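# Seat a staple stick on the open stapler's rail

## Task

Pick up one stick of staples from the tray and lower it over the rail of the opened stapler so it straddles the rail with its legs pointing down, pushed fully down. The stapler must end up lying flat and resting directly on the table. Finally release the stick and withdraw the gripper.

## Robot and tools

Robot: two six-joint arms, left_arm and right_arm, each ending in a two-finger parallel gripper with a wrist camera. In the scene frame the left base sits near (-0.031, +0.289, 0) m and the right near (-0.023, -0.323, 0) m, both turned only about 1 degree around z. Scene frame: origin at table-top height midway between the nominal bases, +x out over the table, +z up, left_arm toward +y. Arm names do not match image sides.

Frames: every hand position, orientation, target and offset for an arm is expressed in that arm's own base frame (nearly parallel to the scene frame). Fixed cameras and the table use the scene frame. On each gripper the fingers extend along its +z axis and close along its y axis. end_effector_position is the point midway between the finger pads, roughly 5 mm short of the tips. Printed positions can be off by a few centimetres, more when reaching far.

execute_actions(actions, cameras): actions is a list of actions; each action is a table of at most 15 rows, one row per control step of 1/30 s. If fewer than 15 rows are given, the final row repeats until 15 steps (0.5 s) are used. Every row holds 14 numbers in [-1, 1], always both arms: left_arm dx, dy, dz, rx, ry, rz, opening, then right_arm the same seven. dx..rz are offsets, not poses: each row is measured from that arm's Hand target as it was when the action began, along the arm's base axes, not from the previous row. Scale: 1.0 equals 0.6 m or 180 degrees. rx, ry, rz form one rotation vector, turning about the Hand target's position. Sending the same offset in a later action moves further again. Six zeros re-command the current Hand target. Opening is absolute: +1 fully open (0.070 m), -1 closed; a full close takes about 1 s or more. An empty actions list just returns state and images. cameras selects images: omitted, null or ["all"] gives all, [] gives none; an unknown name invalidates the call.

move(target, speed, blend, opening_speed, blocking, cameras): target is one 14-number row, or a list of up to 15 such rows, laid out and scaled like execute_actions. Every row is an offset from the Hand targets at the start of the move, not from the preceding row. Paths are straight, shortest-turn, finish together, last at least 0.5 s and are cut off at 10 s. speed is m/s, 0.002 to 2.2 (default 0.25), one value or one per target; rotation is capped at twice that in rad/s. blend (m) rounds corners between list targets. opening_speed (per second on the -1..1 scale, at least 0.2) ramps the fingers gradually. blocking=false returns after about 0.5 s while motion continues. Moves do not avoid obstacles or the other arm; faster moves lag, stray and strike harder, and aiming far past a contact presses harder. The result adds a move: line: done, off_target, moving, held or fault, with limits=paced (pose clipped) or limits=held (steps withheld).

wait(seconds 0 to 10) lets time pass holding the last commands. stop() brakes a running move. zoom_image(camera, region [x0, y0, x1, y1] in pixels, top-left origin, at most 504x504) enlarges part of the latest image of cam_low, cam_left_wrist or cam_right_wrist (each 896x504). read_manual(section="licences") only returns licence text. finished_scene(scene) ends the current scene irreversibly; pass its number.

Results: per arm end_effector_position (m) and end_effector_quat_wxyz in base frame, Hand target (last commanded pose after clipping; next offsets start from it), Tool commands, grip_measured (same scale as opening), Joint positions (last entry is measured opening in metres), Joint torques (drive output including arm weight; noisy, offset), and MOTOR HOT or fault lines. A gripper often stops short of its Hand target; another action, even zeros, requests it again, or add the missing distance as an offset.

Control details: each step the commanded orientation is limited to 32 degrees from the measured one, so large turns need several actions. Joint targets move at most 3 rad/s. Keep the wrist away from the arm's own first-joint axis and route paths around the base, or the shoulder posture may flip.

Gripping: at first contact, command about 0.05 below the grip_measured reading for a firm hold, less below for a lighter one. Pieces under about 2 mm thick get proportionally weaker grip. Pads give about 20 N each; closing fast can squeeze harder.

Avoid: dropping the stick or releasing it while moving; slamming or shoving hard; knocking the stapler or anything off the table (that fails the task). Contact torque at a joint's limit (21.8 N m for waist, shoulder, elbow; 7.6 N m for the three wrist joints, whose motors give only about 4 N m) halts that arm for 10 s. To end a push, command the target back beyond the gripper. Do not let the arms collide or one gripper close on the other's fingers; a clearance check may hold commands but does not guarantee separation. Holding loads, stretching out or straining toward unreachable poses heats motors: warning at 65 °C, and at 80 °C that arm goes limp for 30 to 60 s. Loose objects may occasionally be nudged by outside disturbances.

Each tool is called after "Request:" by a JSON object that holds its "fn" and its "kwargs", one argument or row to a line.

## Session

Request:
{"fn": "execute_actions", "kwargs": {
  "actions": []
}}

Scene clock: 0.00 s.
left_arm: end_effector_position=(+0.3037, -0.3656, +0.1410) grip_measured=+1.00 end_effector_quat_wxyz=(+0.189, -0.014, +0.980, -0.060) | right_arm: end_effector_position=(+0.3137, +0.0817, +0.2864) grip_measured=+1.00 end_effector_quat_wxyz=(+0.422, -0.038, +0.884, +0.198)
Joint positions: left_arm=[-0.995 2.009 -1.767 0.282 1.119 -1.109 0.07] | right_arm=[-0.022 1.08 -0.991 0.616 0.762 -0.379 0.07]
Joint torques (N m): no reading
Hand target: left_arm +0.3037, -0.3656, +0.1410; +0.189, -0.014, +0.980, -0.060 | right_arm +0.3137, +0.0817, +0.2864; +0.422, -0.038, +0.884, +0.198
Tool commands: left_gripper/opening=+1.0 right_gripper/opening=+1.0

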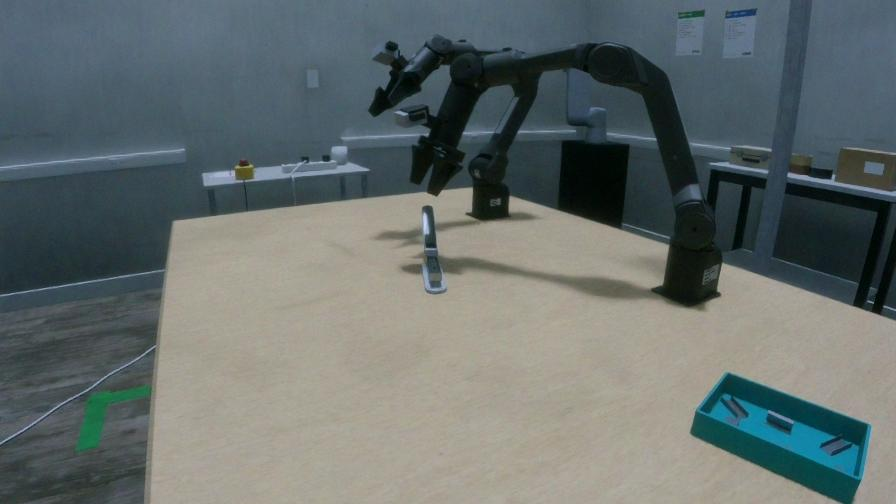

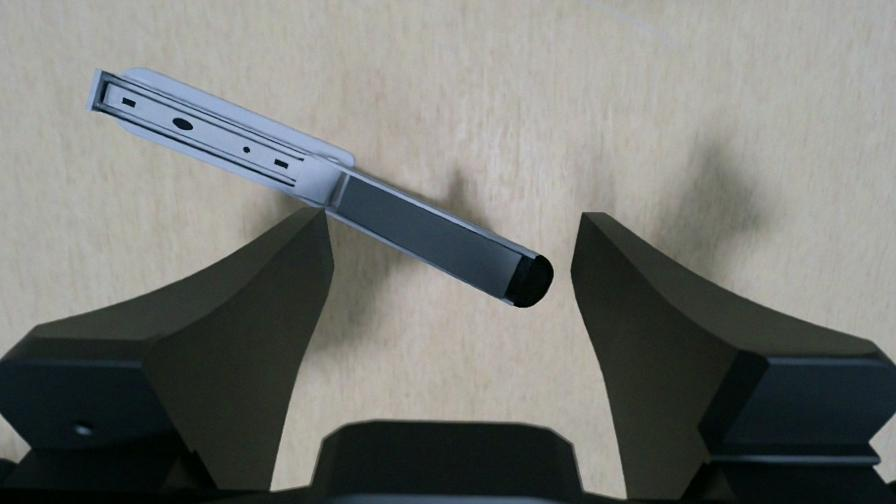

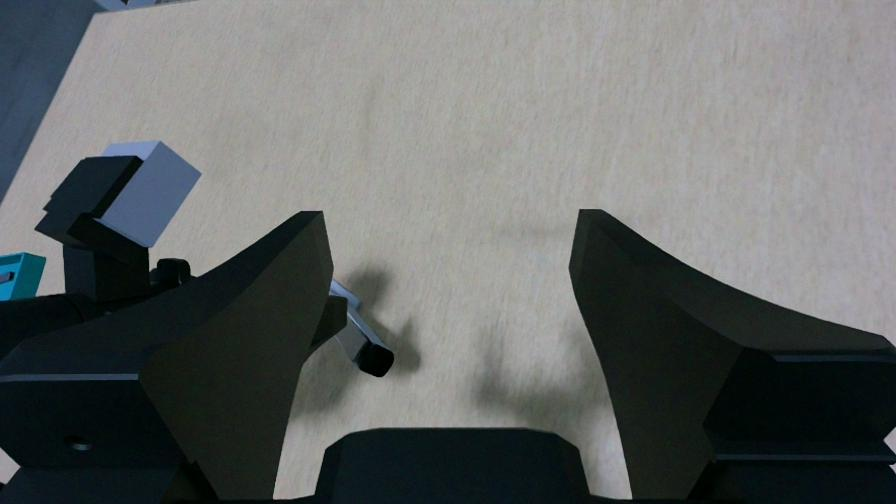

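Request:
{"fn": "move", "kwargs": {
  "target": [-0.05,0.94,0.2,0,0,0.233,1,-0.1,-0.2,0,0,0,0,1],
  "speed": 0.35
}}

Request:
{"fn": "zoom_image", "kwargs": {
  "camera": "cam_low",
  "region": [660, 350, 896, 504]
}}

Scene clock: 31.63 s.
left_arm: end_effector_position=(+0.2740, +0.1988, +0.2602) grip_measured=+1.00 end_effector_quat_wxyz=(+0.234, -0.363, +0.902, +0.023) | right_arm: end_effector_position=(+0.2543, -0.0380, +0.2861) grip_measured=+1.00 end_effector_quat_wxyz=(+0.443, +0.004, +0.888, +0.121)
Joint positions: left_arm=[0.69 1.406 -1.429 -0.102 1.216 -0.062 0.07] | right_arm=[-0.818 0.952 -0.933 0.873 1.219 -0.944 0.07]
Joint torques (N m): left_arm=[-0.59 -3.94 -5.74 -0.01 -0.23 0.16] | right_arm=[1.35 -0.52 -3.44 0.82 -0.18 0.08]
Hand target: left_arm +0.2737, +0.1985, +0.2610; +0.198, -0.364, +0.910, +0.011 | right_arm +0.2537, -0.0383, +0.2864; +0.422, -0.038, +0.884, +0.198
Off the commanded pose: left_arm 0.001 m, 4 deg | right_arm 0.001 m, 10 deg.
joint sent to its limit (left arm) — joint 5 (wrist pitch), upper limit. The joint targets are off in orientation, not in position.
joint sent to its limit (right arm) — joint 5 (wrist pitch), upper limit. The joint targets are off in orientation, not in position.
move: off_target (left_arm, right_arm)

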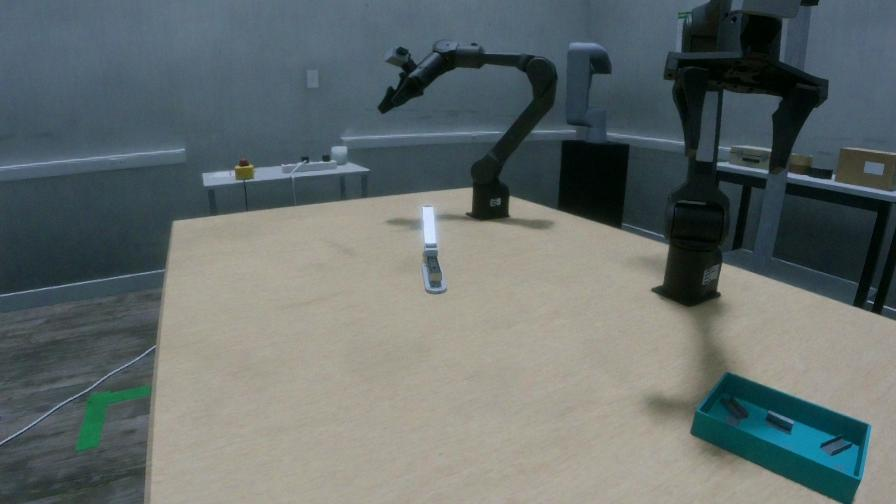

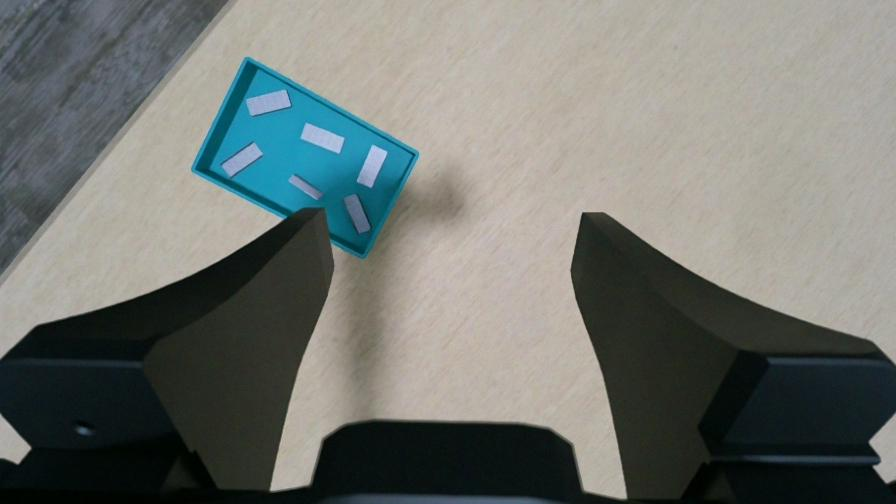

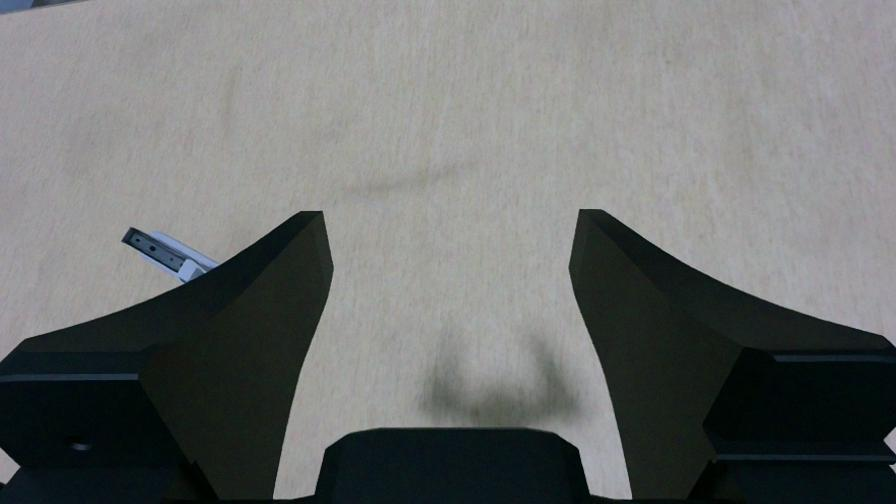

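Scaled by 2.136.

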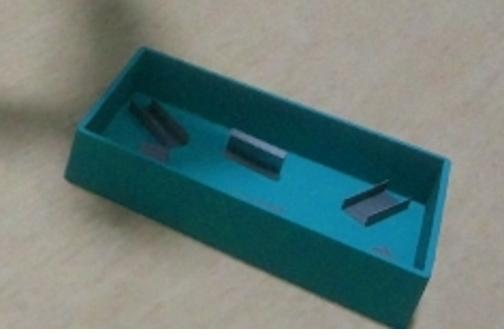

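Request:
{"fn": "move", "kwargs": {
  "target": [0.0122,0.0775,-0.31,-0.0329,0.1237,-0.1108,-0.26,0,0,0,0,0,0,1],
  "cameras": ["cam_left_wrist"]
}}

Request:
{"fn": "zoom_image", "kwargs": {
  "camera": "cam_left_wrist",
  "region": [250, 0, 630, 300]
}}

Scene clock: 81.63 s.
left_arm: end_effector_position=(+0.2808, +0.2453, +0.0744) grip_measured=-0.26 end_effector_quat_wxyz=(-0.001, -0.203, +0.979, +0.000) | right_arm: end_effector_position=(+0.2545, -0.0377, +0.2861) grip_measured=+1.00 end_effector_quat_wxyz=(+0.443, +0.003, +0.888, +0.121)
Joint positions: left_arm=[0.718 1.924 -1.433 0.001 1.168 0.309 0.026] | right_arm=[-0.817 0.953 -0.933 0.874 1.219 -0.944 0.07]
Joint torques (N m): left_arm=[-0.91 -7.14 -6.05 -0.19 -0.02 0.13] | right_arm=[-0.37 -1.24 -3.89 0.52 0.07 0]
Hand target: left_arm +0.2811, +0.2449, +0.0750; +0.000, -0.202, +0.979, +0.000 | right_arm +0.2537, -0.0383, +0.2864; +0.422, -0.038, +0.884, +0.198
Off the commanded pose: left_arm 0.001 m, 0 deg | right_arm 0.001 m, 10 deg.
joint sent to its limit (right arm) — joint 5 (wrist pitch), upper limit. The joint targets are off in orientation, not in position.
move: off_target (right_arm)

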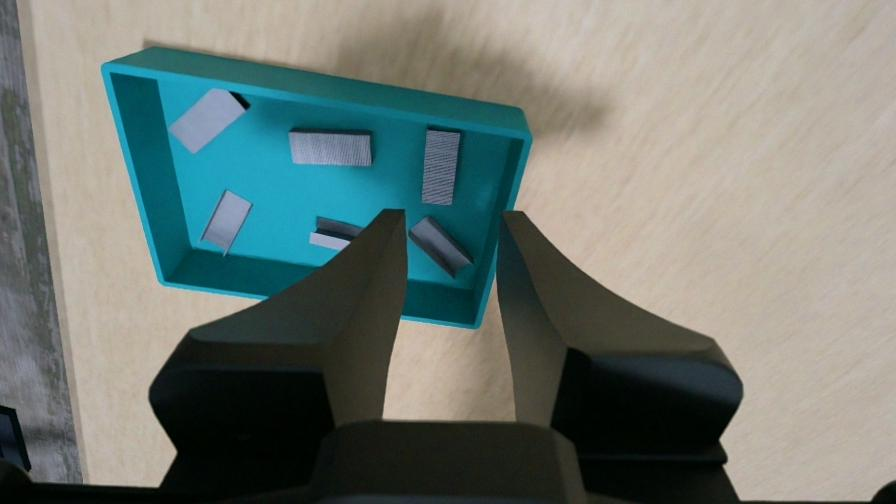

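Scaled by 1.326.

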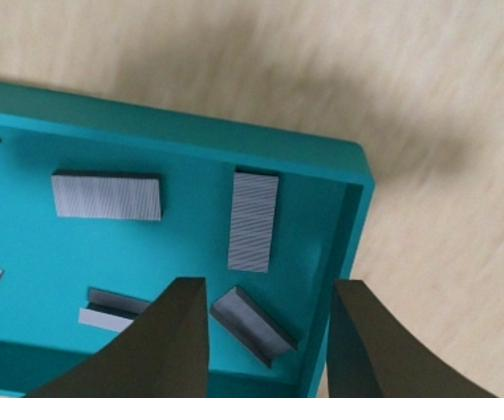

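Request:
{"fn": "move", "kwargs": {
  "target": [-0.0095,0.005,-0.075,0,0,-0.022,-0.46,0,0,0,0,0,0,1],
  "speed": 0.12,
  "cameras": ["cam_left_wrist"]
}}

Request:
{"fn": "zoom_image", "kwargs": {
  "camera": "cam_left_wrist",
  "region": [350, 100, 550, 300]
}}

Scene clock: 106.93 s.
left_arm: end_effector_position=(+0.2752, +0.2478, +0.0292) grip_measured=-0.46 end_effector_quat_wxyz=(-0.001, -0.168, +0.986, +0.000) | right_arm: end_effector_position=(+0.2545, -0.0377, +0.2861) grip_measured=+1.00 end_effector_quat_wxyz=(+0.443, +0.003, +0.888, +0.121)
Joint positions: left_arm=[0.733 1.978 -1.325 0.001 1.006 0.395 0.019] | right_arm=[-0.817 0.953 -0.933 0.874 1.219 -0.944 0.07]
Joint torques (N m): left_arm=[0.7 -6.86 -5.74 -0.02 0.03 0.18] | right_arm=[0.83 -0.62 -3.26 0.77 0.02 -0.02]
Hand target: left_arm +0.2754, +0.2479, +0.0300; +0.000, -0.168, +0.986, +0.000 | right_arm +0.2537, -0.0383, +0.2864; +0.422, -0.038, +0.884, +0.198
Off the commanded pose: left_arm 0.001 m, 0 deg | right_arm 0.001 m, 10 deg.
joint sent to its limit (right arm) — joint 5 (wrist pitch), upper limit. The joint targets are off in orientation, not in position.
move: off_target (right_arm)

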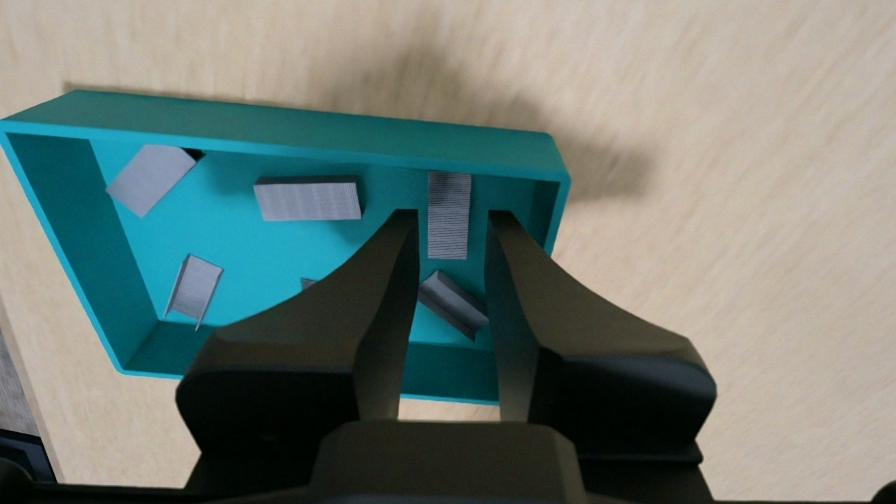

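Scaled by 2.520.

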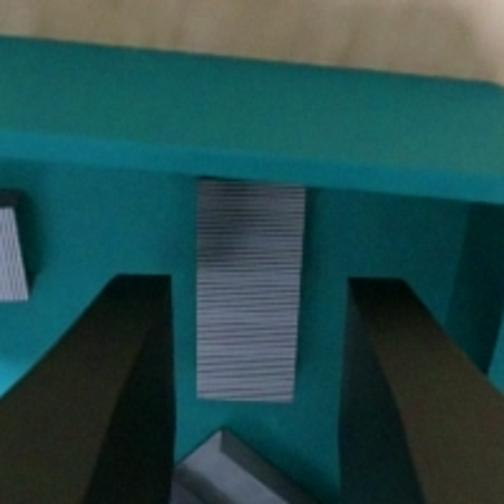

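Request:
{"fn": "move", "kwargs": {
  "target": [-0.0053,0.0002,-0.0317,0,0,-0.007,-0.46,0,0,0,0,0,0,1],
  "speed": 0.05,
  "cameras": ["cam_left_wrist"]
}}

Request:
{"fn": "zoom_image", "kwargs": {
  "camera": "cam_left_wrist",
  "region": [350, 150, 550, 350]
}}

Scene clock: 120.30 s.
left_arm: end_effector_position=(+0.2722, +0.2478, +0.0107) grip_measured=-0.46 end_effector_quat_wxyz=(+0.000, -0.157, +0.988, +0.000) | right_arm: end_effector_position=(+0.2545, -0.0377, +0.2861) grip_measured=+1.00 end_effector_quat_wxyz=(+0.443, +0.003, +0.888, +0.121)
Joint positions: left_arm=[0.738 2.003 -1.281 0.001 0.937 0.422 0.019] | right_arm=[-0.817 0.953 -0.933 0.874 1.219 -0.944 0.07]
Joint torques (N m): left_arm=[0.85 -5.95 -5.52 0.01 0 0.34] | right_arm=[0.55 -0.65 -3.18 0.77 -0.02 -0.05]
Hand target: left_arm +0.2722, +0.2481, +0.0110; +0.000, -0.158, +0.988, +0.000 | right_arm +0.2537, -0.0383, +0.2864; +0.422, -0.038, +0.884, +0.198
Off the commanded pose: left_arm 0.000 m, 0 deg | right_arm 0.001 m, 10 deg.
joint sent to its limit (right arm) — joint 5 (wrist pitch), upper limit. The joint targets are off in orientation, not in position.
move: off_target (right_arm)

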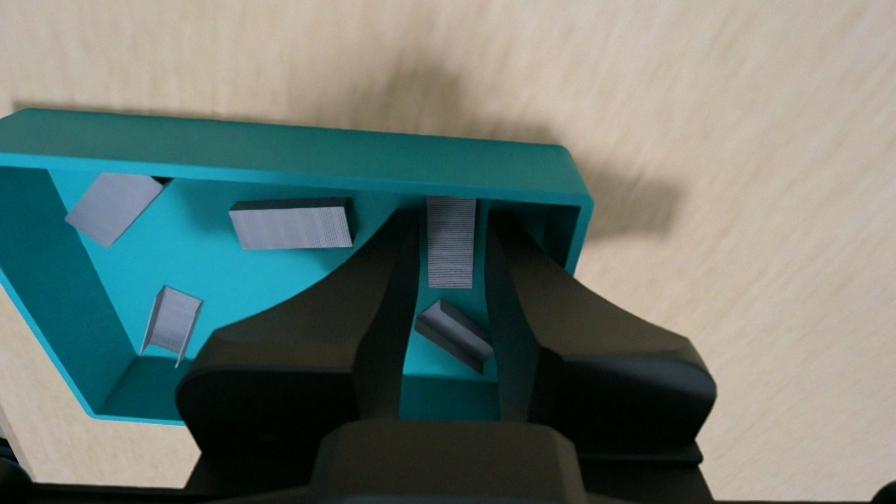

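Scaled by 2.520.

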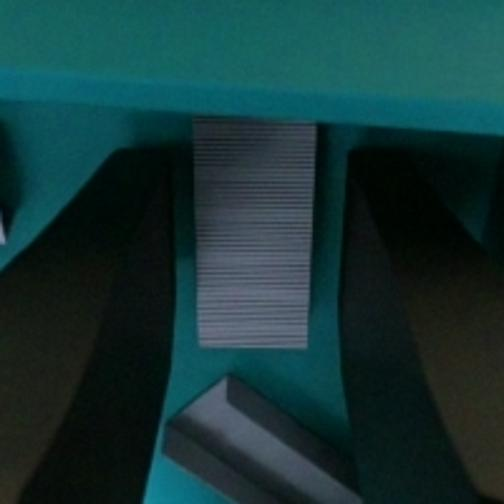

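Request:
{"fn": "move", "kwargs": {
  "target": [0,0,0,0,0,0,-0.68,0,0,0,0,0,0,1],
  "opening_speed": 0.2,
  "cameras": ["cam_left_wrist"]
}}

Request:
{"fn": "move", "kwargs": {
  "target": [0,0,0.08,0,0,0,-0.68,0,0,0,0,0,0,1],
  "speed": 0.08,
  "cameras": ["cam_left_wrist","cam_low"]
}}

Request:
{"fn": "zoom_image", "kwargs": {
  "camera": "cam_left_wrist",
  "region": [390, 180, 510, 320]
}}

Request:
{"fn": "zoom_image", "kwargs": {
  "camera": "cam_low",
  "region": [690, 310, 850, 460]
}}

Scene clock: 132.20 s.
left_arm: end_effector_position=(+0.2721, +0.2477, +0.0107) grip_measured=-0.64 end_effector_quat_wxyz=(-0.001, -0.157, +0.988, +0.000) | right_arm: end_effector_position=(+0.2545, -0.0377, +0.2861) grip_measured=+1.00 end_effector_quat_wxyz=(+0.443, +0.003, +0.888, +0.121)
Joint positions: left_arm=[0.738 2.003 -1.281 0.001 0.938 0.422 0.013] | right_arm=[-0.817 0.953 -0.933 0.874 1.219 -0.944 0.07]
Joint torques (N m): left_arm=[0.87 -7.11 -5.17 -0.06 0.02 0.18] | right_arm=[0.74 -0.95 -3.54 0.54 -0.03 0.05]
Hand target: left_arm +0.2722, +0.2481, +0.0110; +0.000, -0.158, +0.988, +0.000 | right_arm +0.2537, -0.0383, +0.2864; +0.422, -0.038, +0.884, +0.198
Off the commanded pose: left_arm 0.000 m, 0 deg | right_arm 0.001 m, 10 deg.
joint sent to its limit (right arm) — joint 5 (wrist pitch), upper limit. The joint targets are off in orientation, not in position.
move: off_target (right_arm)

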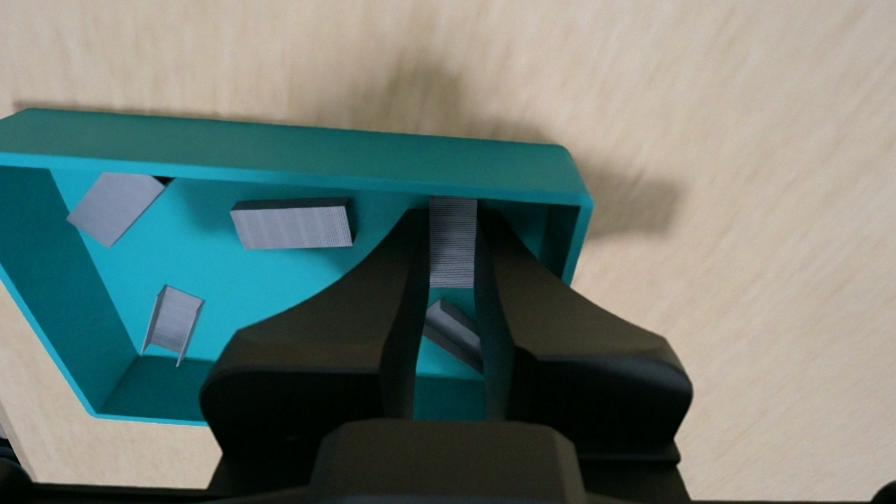

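Scene clock: 133.10 s.
left_arm: end_effector_position=(+0.2724, +0.2480, +0.0596) grip_measured=-0.64 end_effector_quat_wxyz=(+0.000, -0.157, +0.988, +0.000) | right_arm: end_effector_position=(+0.2545, -0.0377, +0.2861) grip_measured=+1.00 end_effector_quat_wxyz=(+0.443, +0.003, +0.888, +0.121)
Joint positions: left_arm=[0.738 1.926 -1.372 0.001 1.104 0.422 0.013] | right_arm=[-0.817 0.953 -0.933 0.874 1.219 -0.944 0.07]
Joint torques (N m): left_arm=[0.88 -5.48 -4.86 -0.1 -0.17 0.23] | right_arm=[0.28 -0.87 -3.66 0.66 -0.05 0.08]
Hand target: left_arm +0.2722, +0.2481, +0.0590; +0.000, -0.158, +0.988, +0.000 | right_arm +0.2537, -0.0383, +0.2864; +0.422, -0.038, +0.884, +0.198
Off the commanded pose: left_arm 0.001 m, 0 deg | right_arm 0.001 m, 10 deg.
joint sent to its limit (right arm) — joint 5 (wrist pitch), upper limit. The joint targets are off in orientation, not in position.
move: off_target (right_arm)
Images, in order (width x height): cam_low 896x504, cam_left_wrist 896x504.

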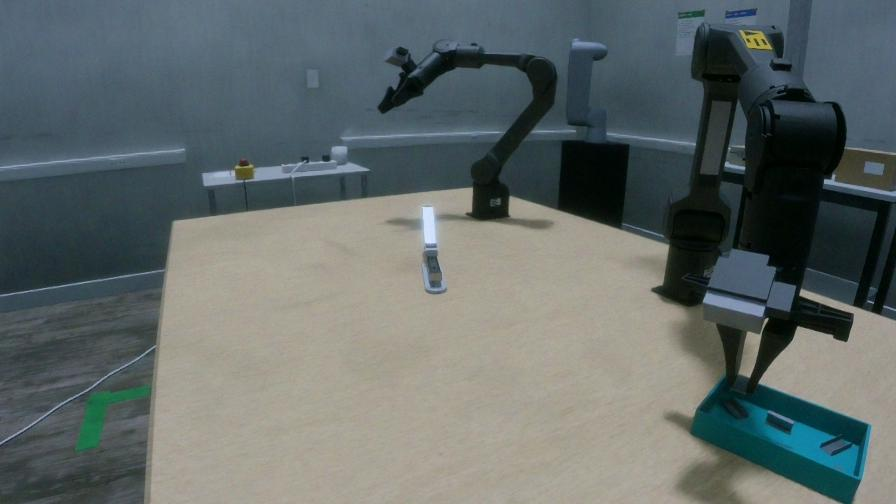

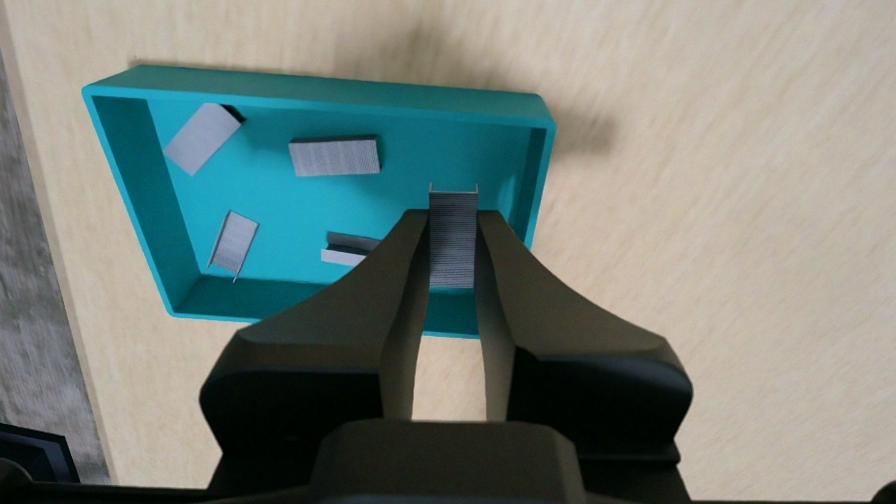

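Scaled by 3.600.

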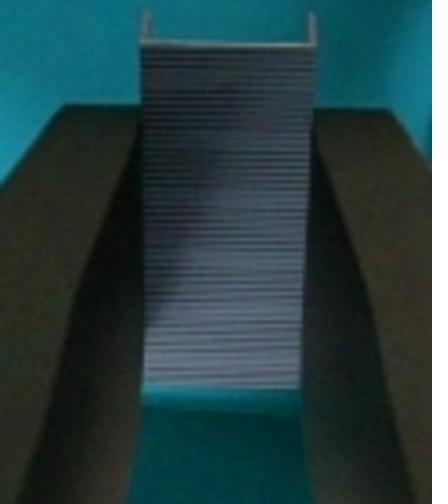

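Scaled by 3.150.

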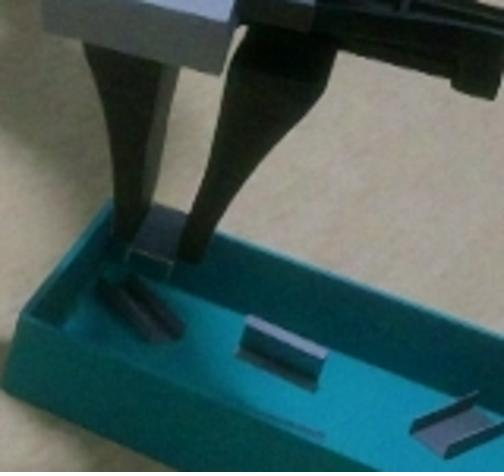

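Request:
{"fn": "move", "kwargs": {
  "target": [
    [0,0,0.09,0,0,0,-0.68,0,0,0,0,0,0,1],
    [0.113,-0.845,0.0433,0,0,0.2756,-0.68,0,0,0,0,0,0,1]
  ],
  "speed": [0.15,0.25],
  "blend": [0.03,0],
  "cameras": ["cam_left_wrist","cam_low"]
}}

Request:
{"fn": "zoom_image", "kwargs": {
  "camera": "cam_left_wrist",
  "region": [370, 50, 530, 210]
}}

Request:
{"fn": "zoom_image", "kwargs": {
  "camera": "cam_low",
  "region": [380, 180, 500, 310]
}}

Scene clock: 160.77 s.
left_arm: end_effector_position=(+0.3397, -0.2594, +0.0844) grip_measured=-0.64 end_effector_quat_wxyz=(+0.011, -0.557, +0.830, -0.033) | right_arm: end_effector_position=(+0.2545, -0.0377, +0.2861) grip_measured=+1.00 end_effector_quat_wxyz=(+0.443, +0.003, +0.888, +0.121)
Joint positions: left_arm=[-0.652 2.054 -1.681 -0.001 1.216 -1.834 0.013] | right_arm=[-0.817 0.953 -0.933 0.874 1.219 -0.944 0.07]
Joint torques (N m): left_arm=[0.91 -7.45 -5.38 0.08 -0.05 0.47] | right_arm=[0.78 -1.24 -3.74 0.55 -0.05 0.05]
Hand target: left_arm +0.3400, -0.2589, +0.0849; +0.000, -0.557, +0.830, +0.000 | right_arm +0.2537, -0.0383, +0.2864; +0.422, -0.038, +0.884, +0.198
Off the commanded pose: left_arm 0.001 m, 4 deg | right_arm 0.001 m, 10 deg.
joint sent to its limit (left arm) — joint 5 (wrist pitch), upper limit. The joint targets are off in orientation, not in position.
joint sent to its limit (right arm) — joint 5 (wrist pitch), upper limit. The joint targets are off in orientation, not in position.
move: off_target (left_arm, right_arm)
Images, in order (width x height): cam_low 896x504, cam_left_wrist 896x504.

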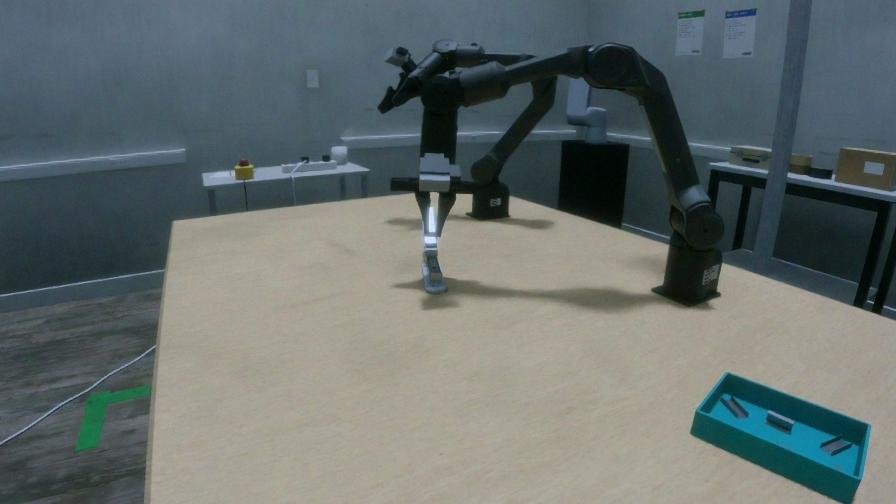

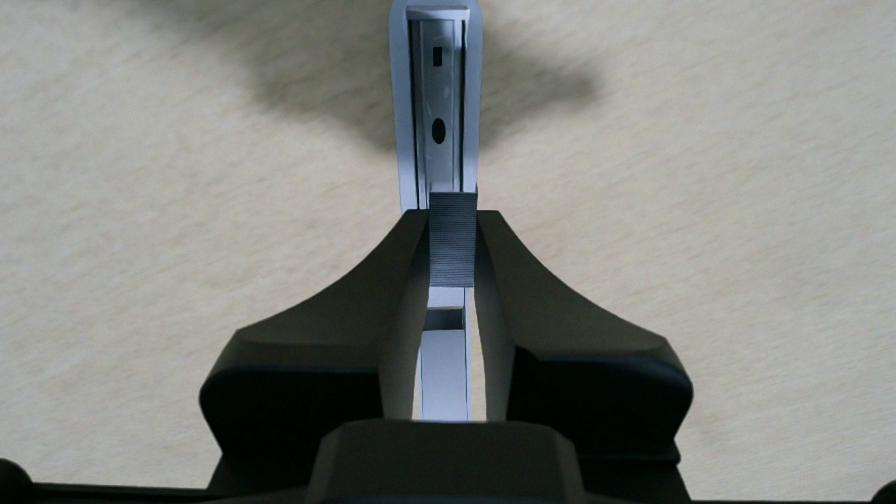

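Scaled by 3.150.

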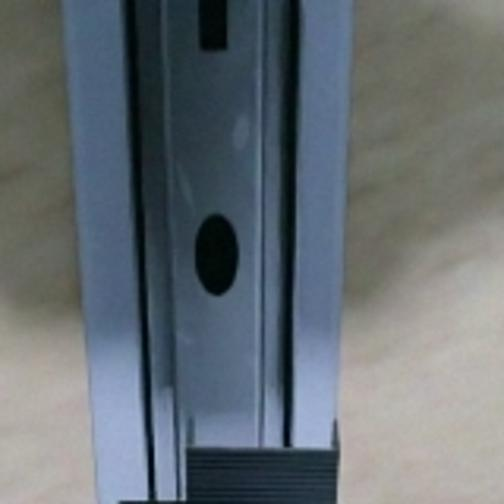

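Scaled by 3.877.

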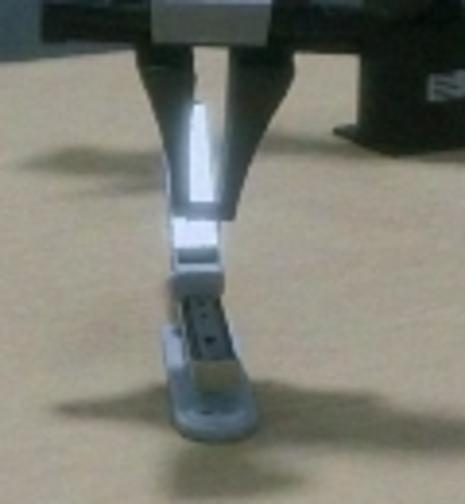

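Request:
{"fn": "move", "kwargs": {
  "target": [0.001,0.0177,-0.0498,0,0,0.005,-0.68,0,0,0,0,0,0,1],
  "speed": 0.1,
  "cameras": ["cam_left_wrist","cam_low"]
}}

Request:
{"fn": "zoom_image", "kwargs": {
  "camera": "cam_left_wrist",
  "region": [390, 90, 510, 210]
}}

Request:
{"fn": "zoom_image", "kwargs": {
  "camera": "cam_left_wrist",
  "region": [390, 220, 510, 340]
}}

Request:
{"fn": "zoom_image", "kwargs": {
  "camera": "cam_low",
  "region": [390, 210, 470, 300]
}}

Scene clock: 183.43 s.
left_arm: end_effector_position=(+0.3403, -0.2482, +0.0543) grip_measured=-0.64 end_effector_quat_wxyz=(-0.001, -0.564, +0.826, +0.001) | right_arm: end_effector_position=(+0.2545, -0.0377, +0.2861) grip_measured=+1.00 end_effector_quat_wxyz=(+0.443, +0.003, +0.888, +0.121)
Joint positions: left_arm=[-0.63 2.116 -1.667 -0.001 1.211 -1.828 0.013] | right_arm=[-0.817 0.953 -0.933 0.874 1.219 -0.944 0.07]
Joint torques (N m): left_arm=[0.16 -7.6 -5.84 0.06 -0.09 0.46] | right_arm=[-0.09 -0.75 -3.9 0.78 -0.06 -0.01]
Hand target: left_arm +0.3406, -0.2483, +0.0551; +0.000, -0.564, +0.826, +0.000 | right_arm +0.2537, -0.0383, +0.2864; +0.422, -0.038, +0.884, +0.198
Off the commanded pose: left_arm 0.001 m, 0 deg | right_arm 0.001 m, 10 deg.
joint sent to its limit (right arm) — joint 5 (wrist pitch), upper limit. The joint targets are off in orientation, not in position.
move: off_target (right_arm)
Images, in order (width x height): cam_low 896x504, cam_left_wrist 896x504.

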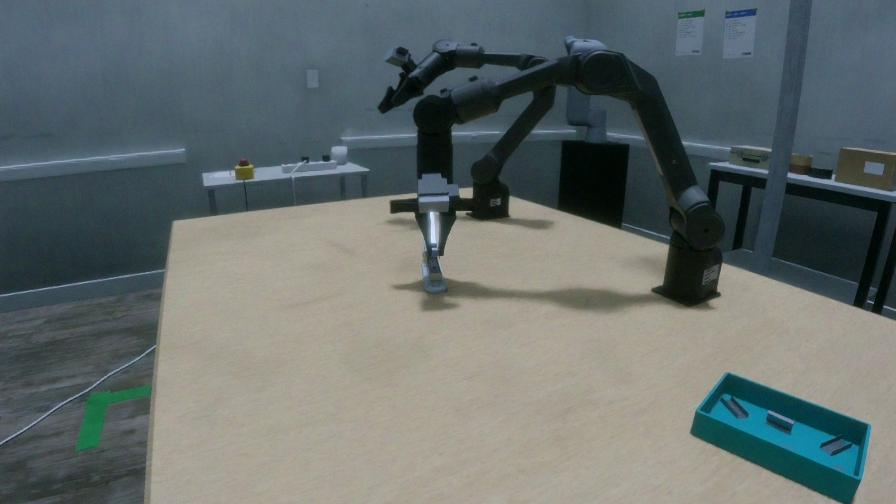

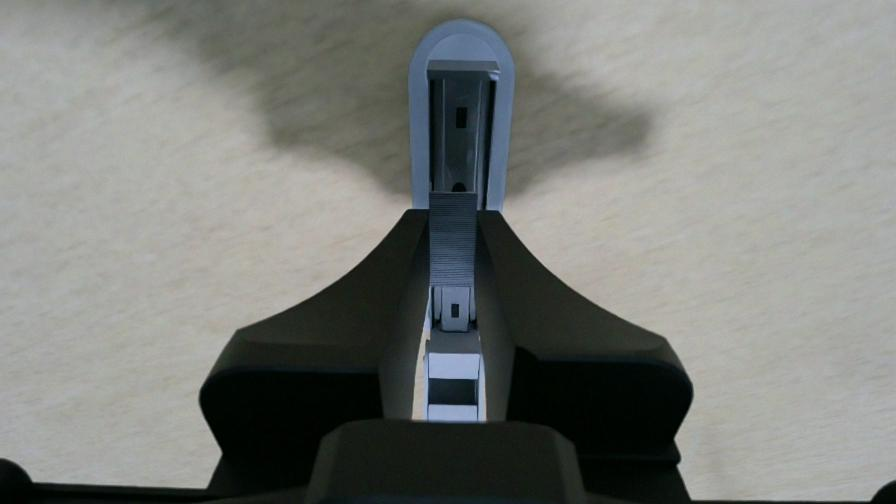

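Scaled by 4.200.

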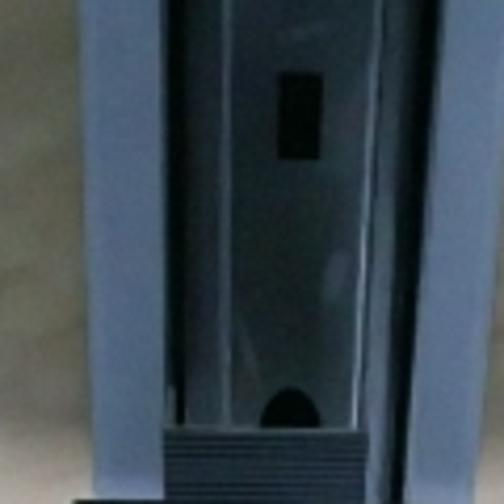

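Scaled by 4.200.

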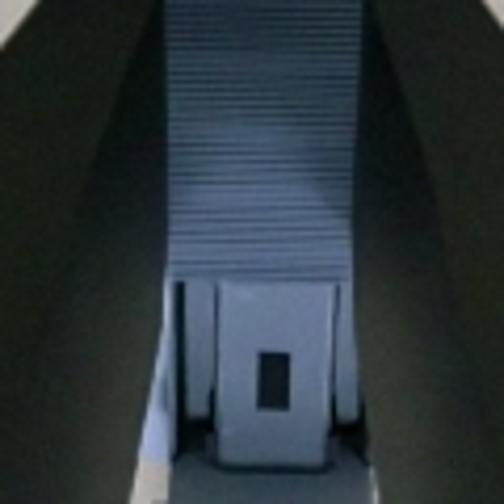

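Scaled by 5.600.

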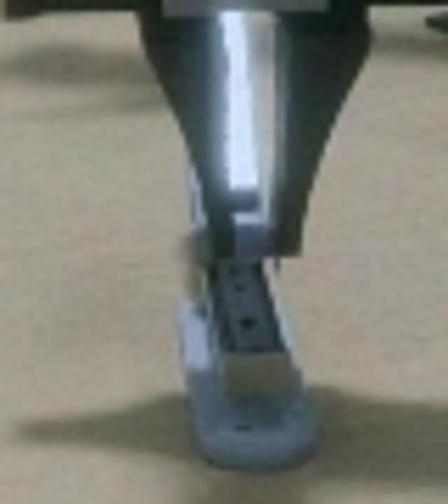

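Request:
{"fn": "move", "kwargs": {
  "target": [0.003,-0.0012,-0.0225,0,0,-0.005,-0.68,0,0,0,0,0,0,1],
  "speed": 0.06,
  "cameras": ["cam_left_wrist","cam_low"]
}}

Request:
{"fn": "zoom_image", "kwargs": {
  "camera": "cam_left_wrist",
  "region": [390, 90, 510, 210]
}}

Request:
{"fn": "zoom_image", "kwargs": {
  "camera": "cam_left_wrist",
  "region": [390, 220, 510, 340]
}}

Request:
{"fn": "zoom_image", "kwargs": {
  "camera": "cam_low",
  "region": [390, 210, 470, 300]
}}

Scene clock: 199.67 s.
left_arm: end_effector_position=(+0.3421, -0.2496, +0.0416) grip_measured=-0.64 end_effector_quat_wxyz=(+0.000, -0.557, +0.830, +0.000) | right_arm: end_effector_position=(+0.2545, -0.0377, +0.2861) grip_measured=+1.00 end_effector_quat_wxyz=(+0.443, +0.003, +0.888, +0.121)
Joint positions: left_arm=[-0.63 2.137 -1.65 -0.001 1.171 -1.811 0.013] | right_arm=[-0.817 0.953 -0.933 0.874 1.219 -0.944 0.07]
Joint torques (N m): left_arm=[1.06 -6.36 -5.29 0 -0.07 0.37] | right_arm=[0.74 -0.42 -4.36 0.77 -0.03 0.03]
Hand target: left_arm +0.3424, -0.2490, +0.0416; +0.000, -0.557, +0.830, +0.000 | right_arm +0.2537, -0.0383, +0.2864; +0.422, -0.038, +0.884, +0.198
Off the commanded pose: left_arm 0.001 m, 0 deg | right_arm 0.001 m, 10 deg.
joint sent to its limit (right arm) — joint 5 (wrist pitch), upper limit. The joint targets are off in orientation, not in position.
move: off_target (right_arm)
Images, in order (width x height): cam_low 896x504, cam_left_wrist 896x504.

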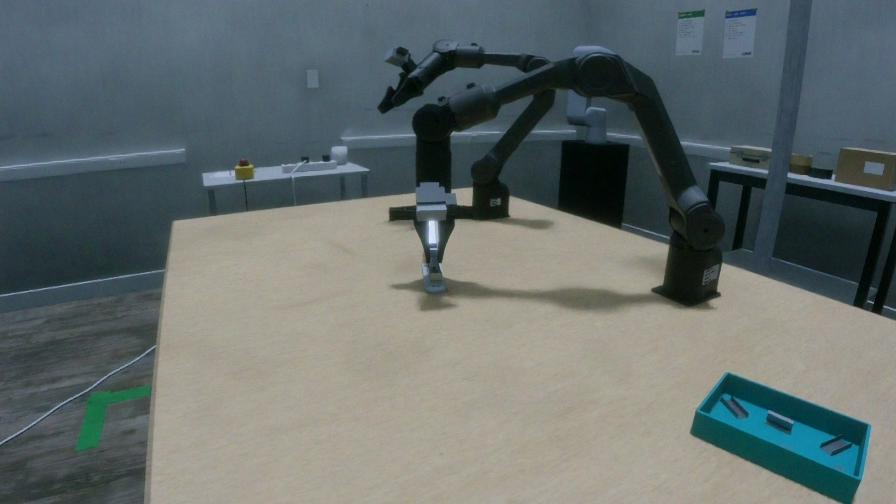

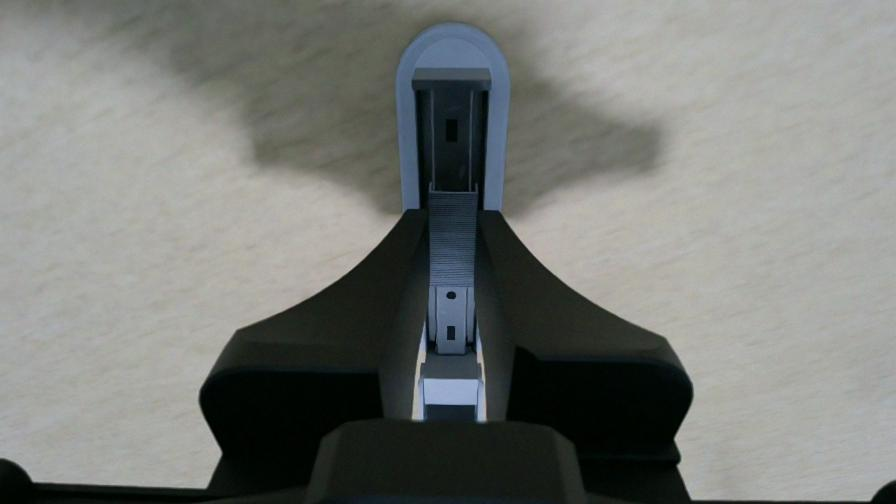

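Scaled by 4.200.

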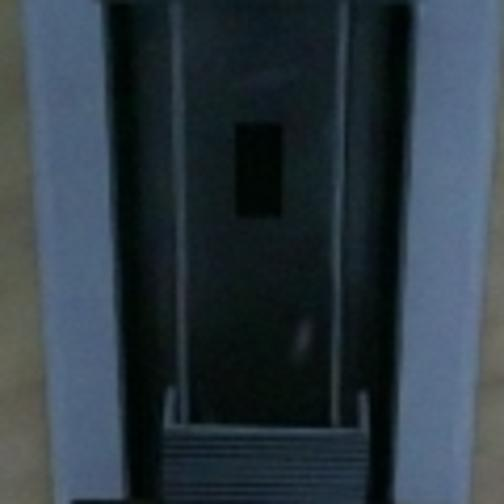

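Scaled by 4.200.

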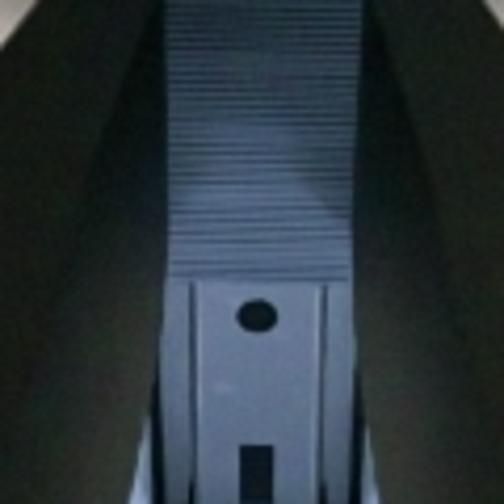

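Scaled by 5.600.

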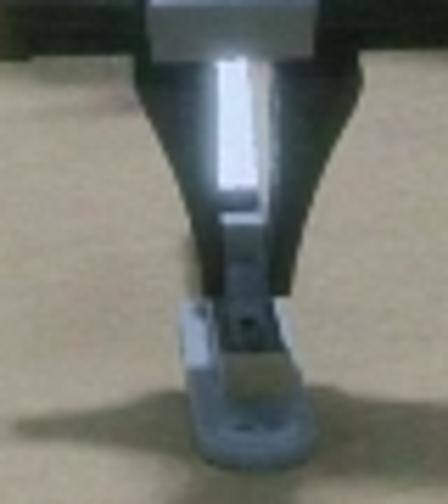

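Request:
{"fn": "move", "kwargs": {
  "target": [-0.0005,0.0002,-0.012,0,0,0.002,-0.68,0,0,0,0,0,0,1],
  "speed": 0.03,
  "cameras": ["cam_left_wrist"]
}}

Request:
{"fn": "zoom_image", "kwargs": {
  "camera": "cam_left_wrist",
  "region": [390, 90, 510, 210]
}}

Request:
{"fn": "zoom_image", "kwargs": {
  "camera": "cam_left_wrist",
  "region": [390, 220, 510, 340]
}}

Scene clock: 208.97 s.
left_arm: end_effector_position=(+0.3420, -0.2490, +0.0347) grip_measured=-0.64 end_effector_quat_wxyz=(+0.000, -0.560, +0.829, +0.000) | right_arm: end_effector_position=(+0.2545, -0.0377, +0.2861) grip_measured=+1.00 end_effector_quat_wxyz=(+0.443, +0.003, +0.888, +0.121)
Joint positions: left_arm=[-0.629 2.143 -1.633 -0.001 1.147 -1.817 0.013] | right_arm=[-0.817 0.953 -0.933 0.874 1.219 -0.944 0.07]
Joint torques (N m): left_arm=[0.25 -6.36 -4.92 -0.05 -0.12 0.16] | right_arm=[0.46 -0.69 -4.29 0.57 -0.07 0]
Hand target: left_arm +0.3421, -0.2489, +0.0344; +0.000, -0.560, +0.829, +0.000 | right_arm +0.2537, -0.0383, +0.2864; +0.422, -0.038, +0.884, +0.198
Off the commanded pose: left_arm 0.000 m, 0 deg | right_arm 0.001 m, 10 deg.
joint sent to its limit (right arm) — joint 5 (wrist pitch), upper limit. The joint targets are off in orientation, not in position.
move: off_target (right_arm)

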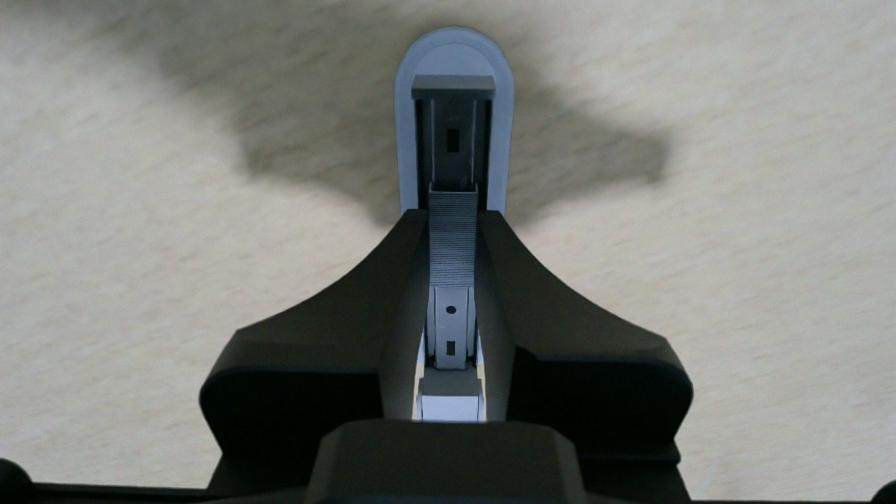

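Scaled by 4.200.

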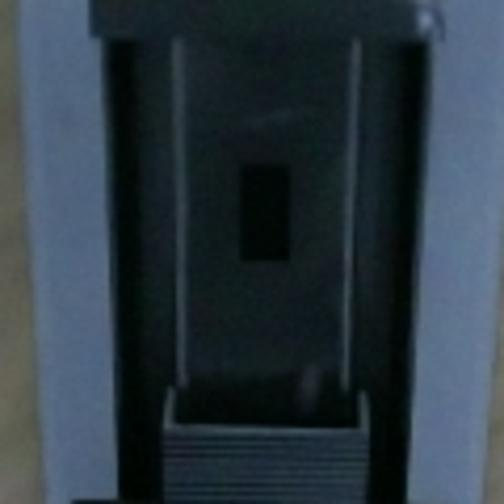

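Scaled by 4.200.

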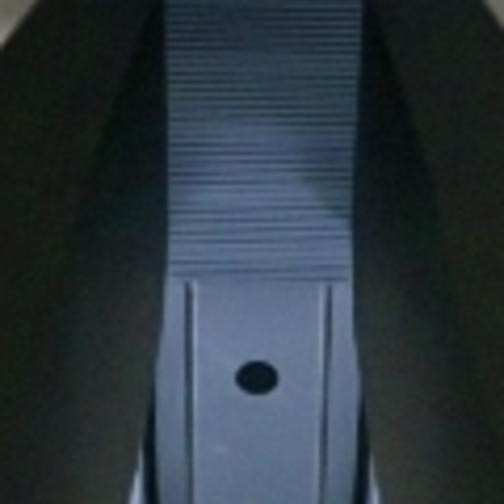

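Request:
{"fn": "move", "kwargs": {
  "target": [0,0,-0.0075,0,0,0,-0.68,0,0,0,0,0,0,1],
  "speed": 0.025,
  "cameras": ["cam_left_wrist"]
}}

Request:
{"fn": "zoom_image", "kwargs": {
  "camera": "cam_left_wrist",
  "region": [390, 90, 510, 210]
}}

Request:
{"fn": "zoom_image", "kwargs": {
  "camera": "cam_low",
  "region": [390, 210, 470, 300]
}}

Scene clock: 218.30 s.
left_arm: end_effector_position=(+0.3423, -0.2492, +0.0305) grip_measured=-0.64 end_effector_quat_wxyz=(+0.000, -0.560, +0.829, -0.001) | right_arm: end_effector_position=(+0.2545, -0.0377, +0.2861) grip_measured=+1.00 end_effector_quat_wxyz=(+0.443, +0.003, +0.888, +0.121)
Joint positions: left_arm=[-0.629 2.149 -1.625 -0.001 1.132 -1.817 0.013] | right_arm=[-0.817 0.953 -0.933 0.874 1.219 -0.944 0.07]
Joint torques (N m): left_arm=[-0.5 -5.94 -4.76 0.03 -0.17 0.18] | right_arm=[0.82 -0.65 -3.45 0.73 -0.04 0.01]
Hand target: left_arm +0.3421, -0.2489, +0.0299; +0.000, -0.560, +0.829, +0.000 | right_arm +0.2537, -0.0383, +0.2864; +0.422, -0.038, +0.884, +0.198
Off the commanded pose: left_arm 0.001 m, 0 deg | right_arm 0.001 m, 10 deg.
joint sent to its limit (right arm) — joint 5 (wrist pitch), upper limit. The joint targets are off in orientation, not in position.
move: off_target (right_arm)

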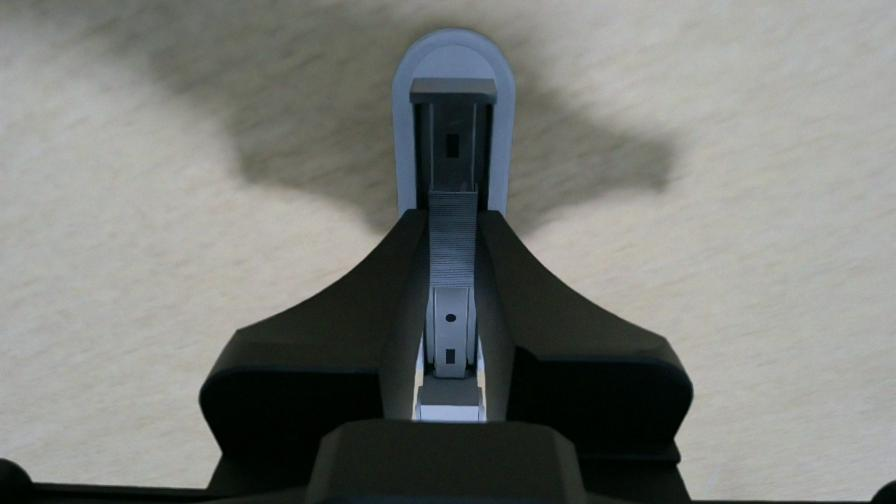

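Scaled by 4.200.

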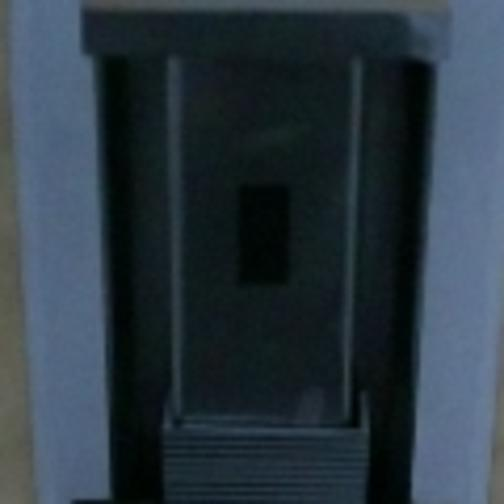

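This scene's latest camera images include none from cam_low. They are from: cam_left_wrist. cam_low's image comes with the result of a call that names it in "cameras".


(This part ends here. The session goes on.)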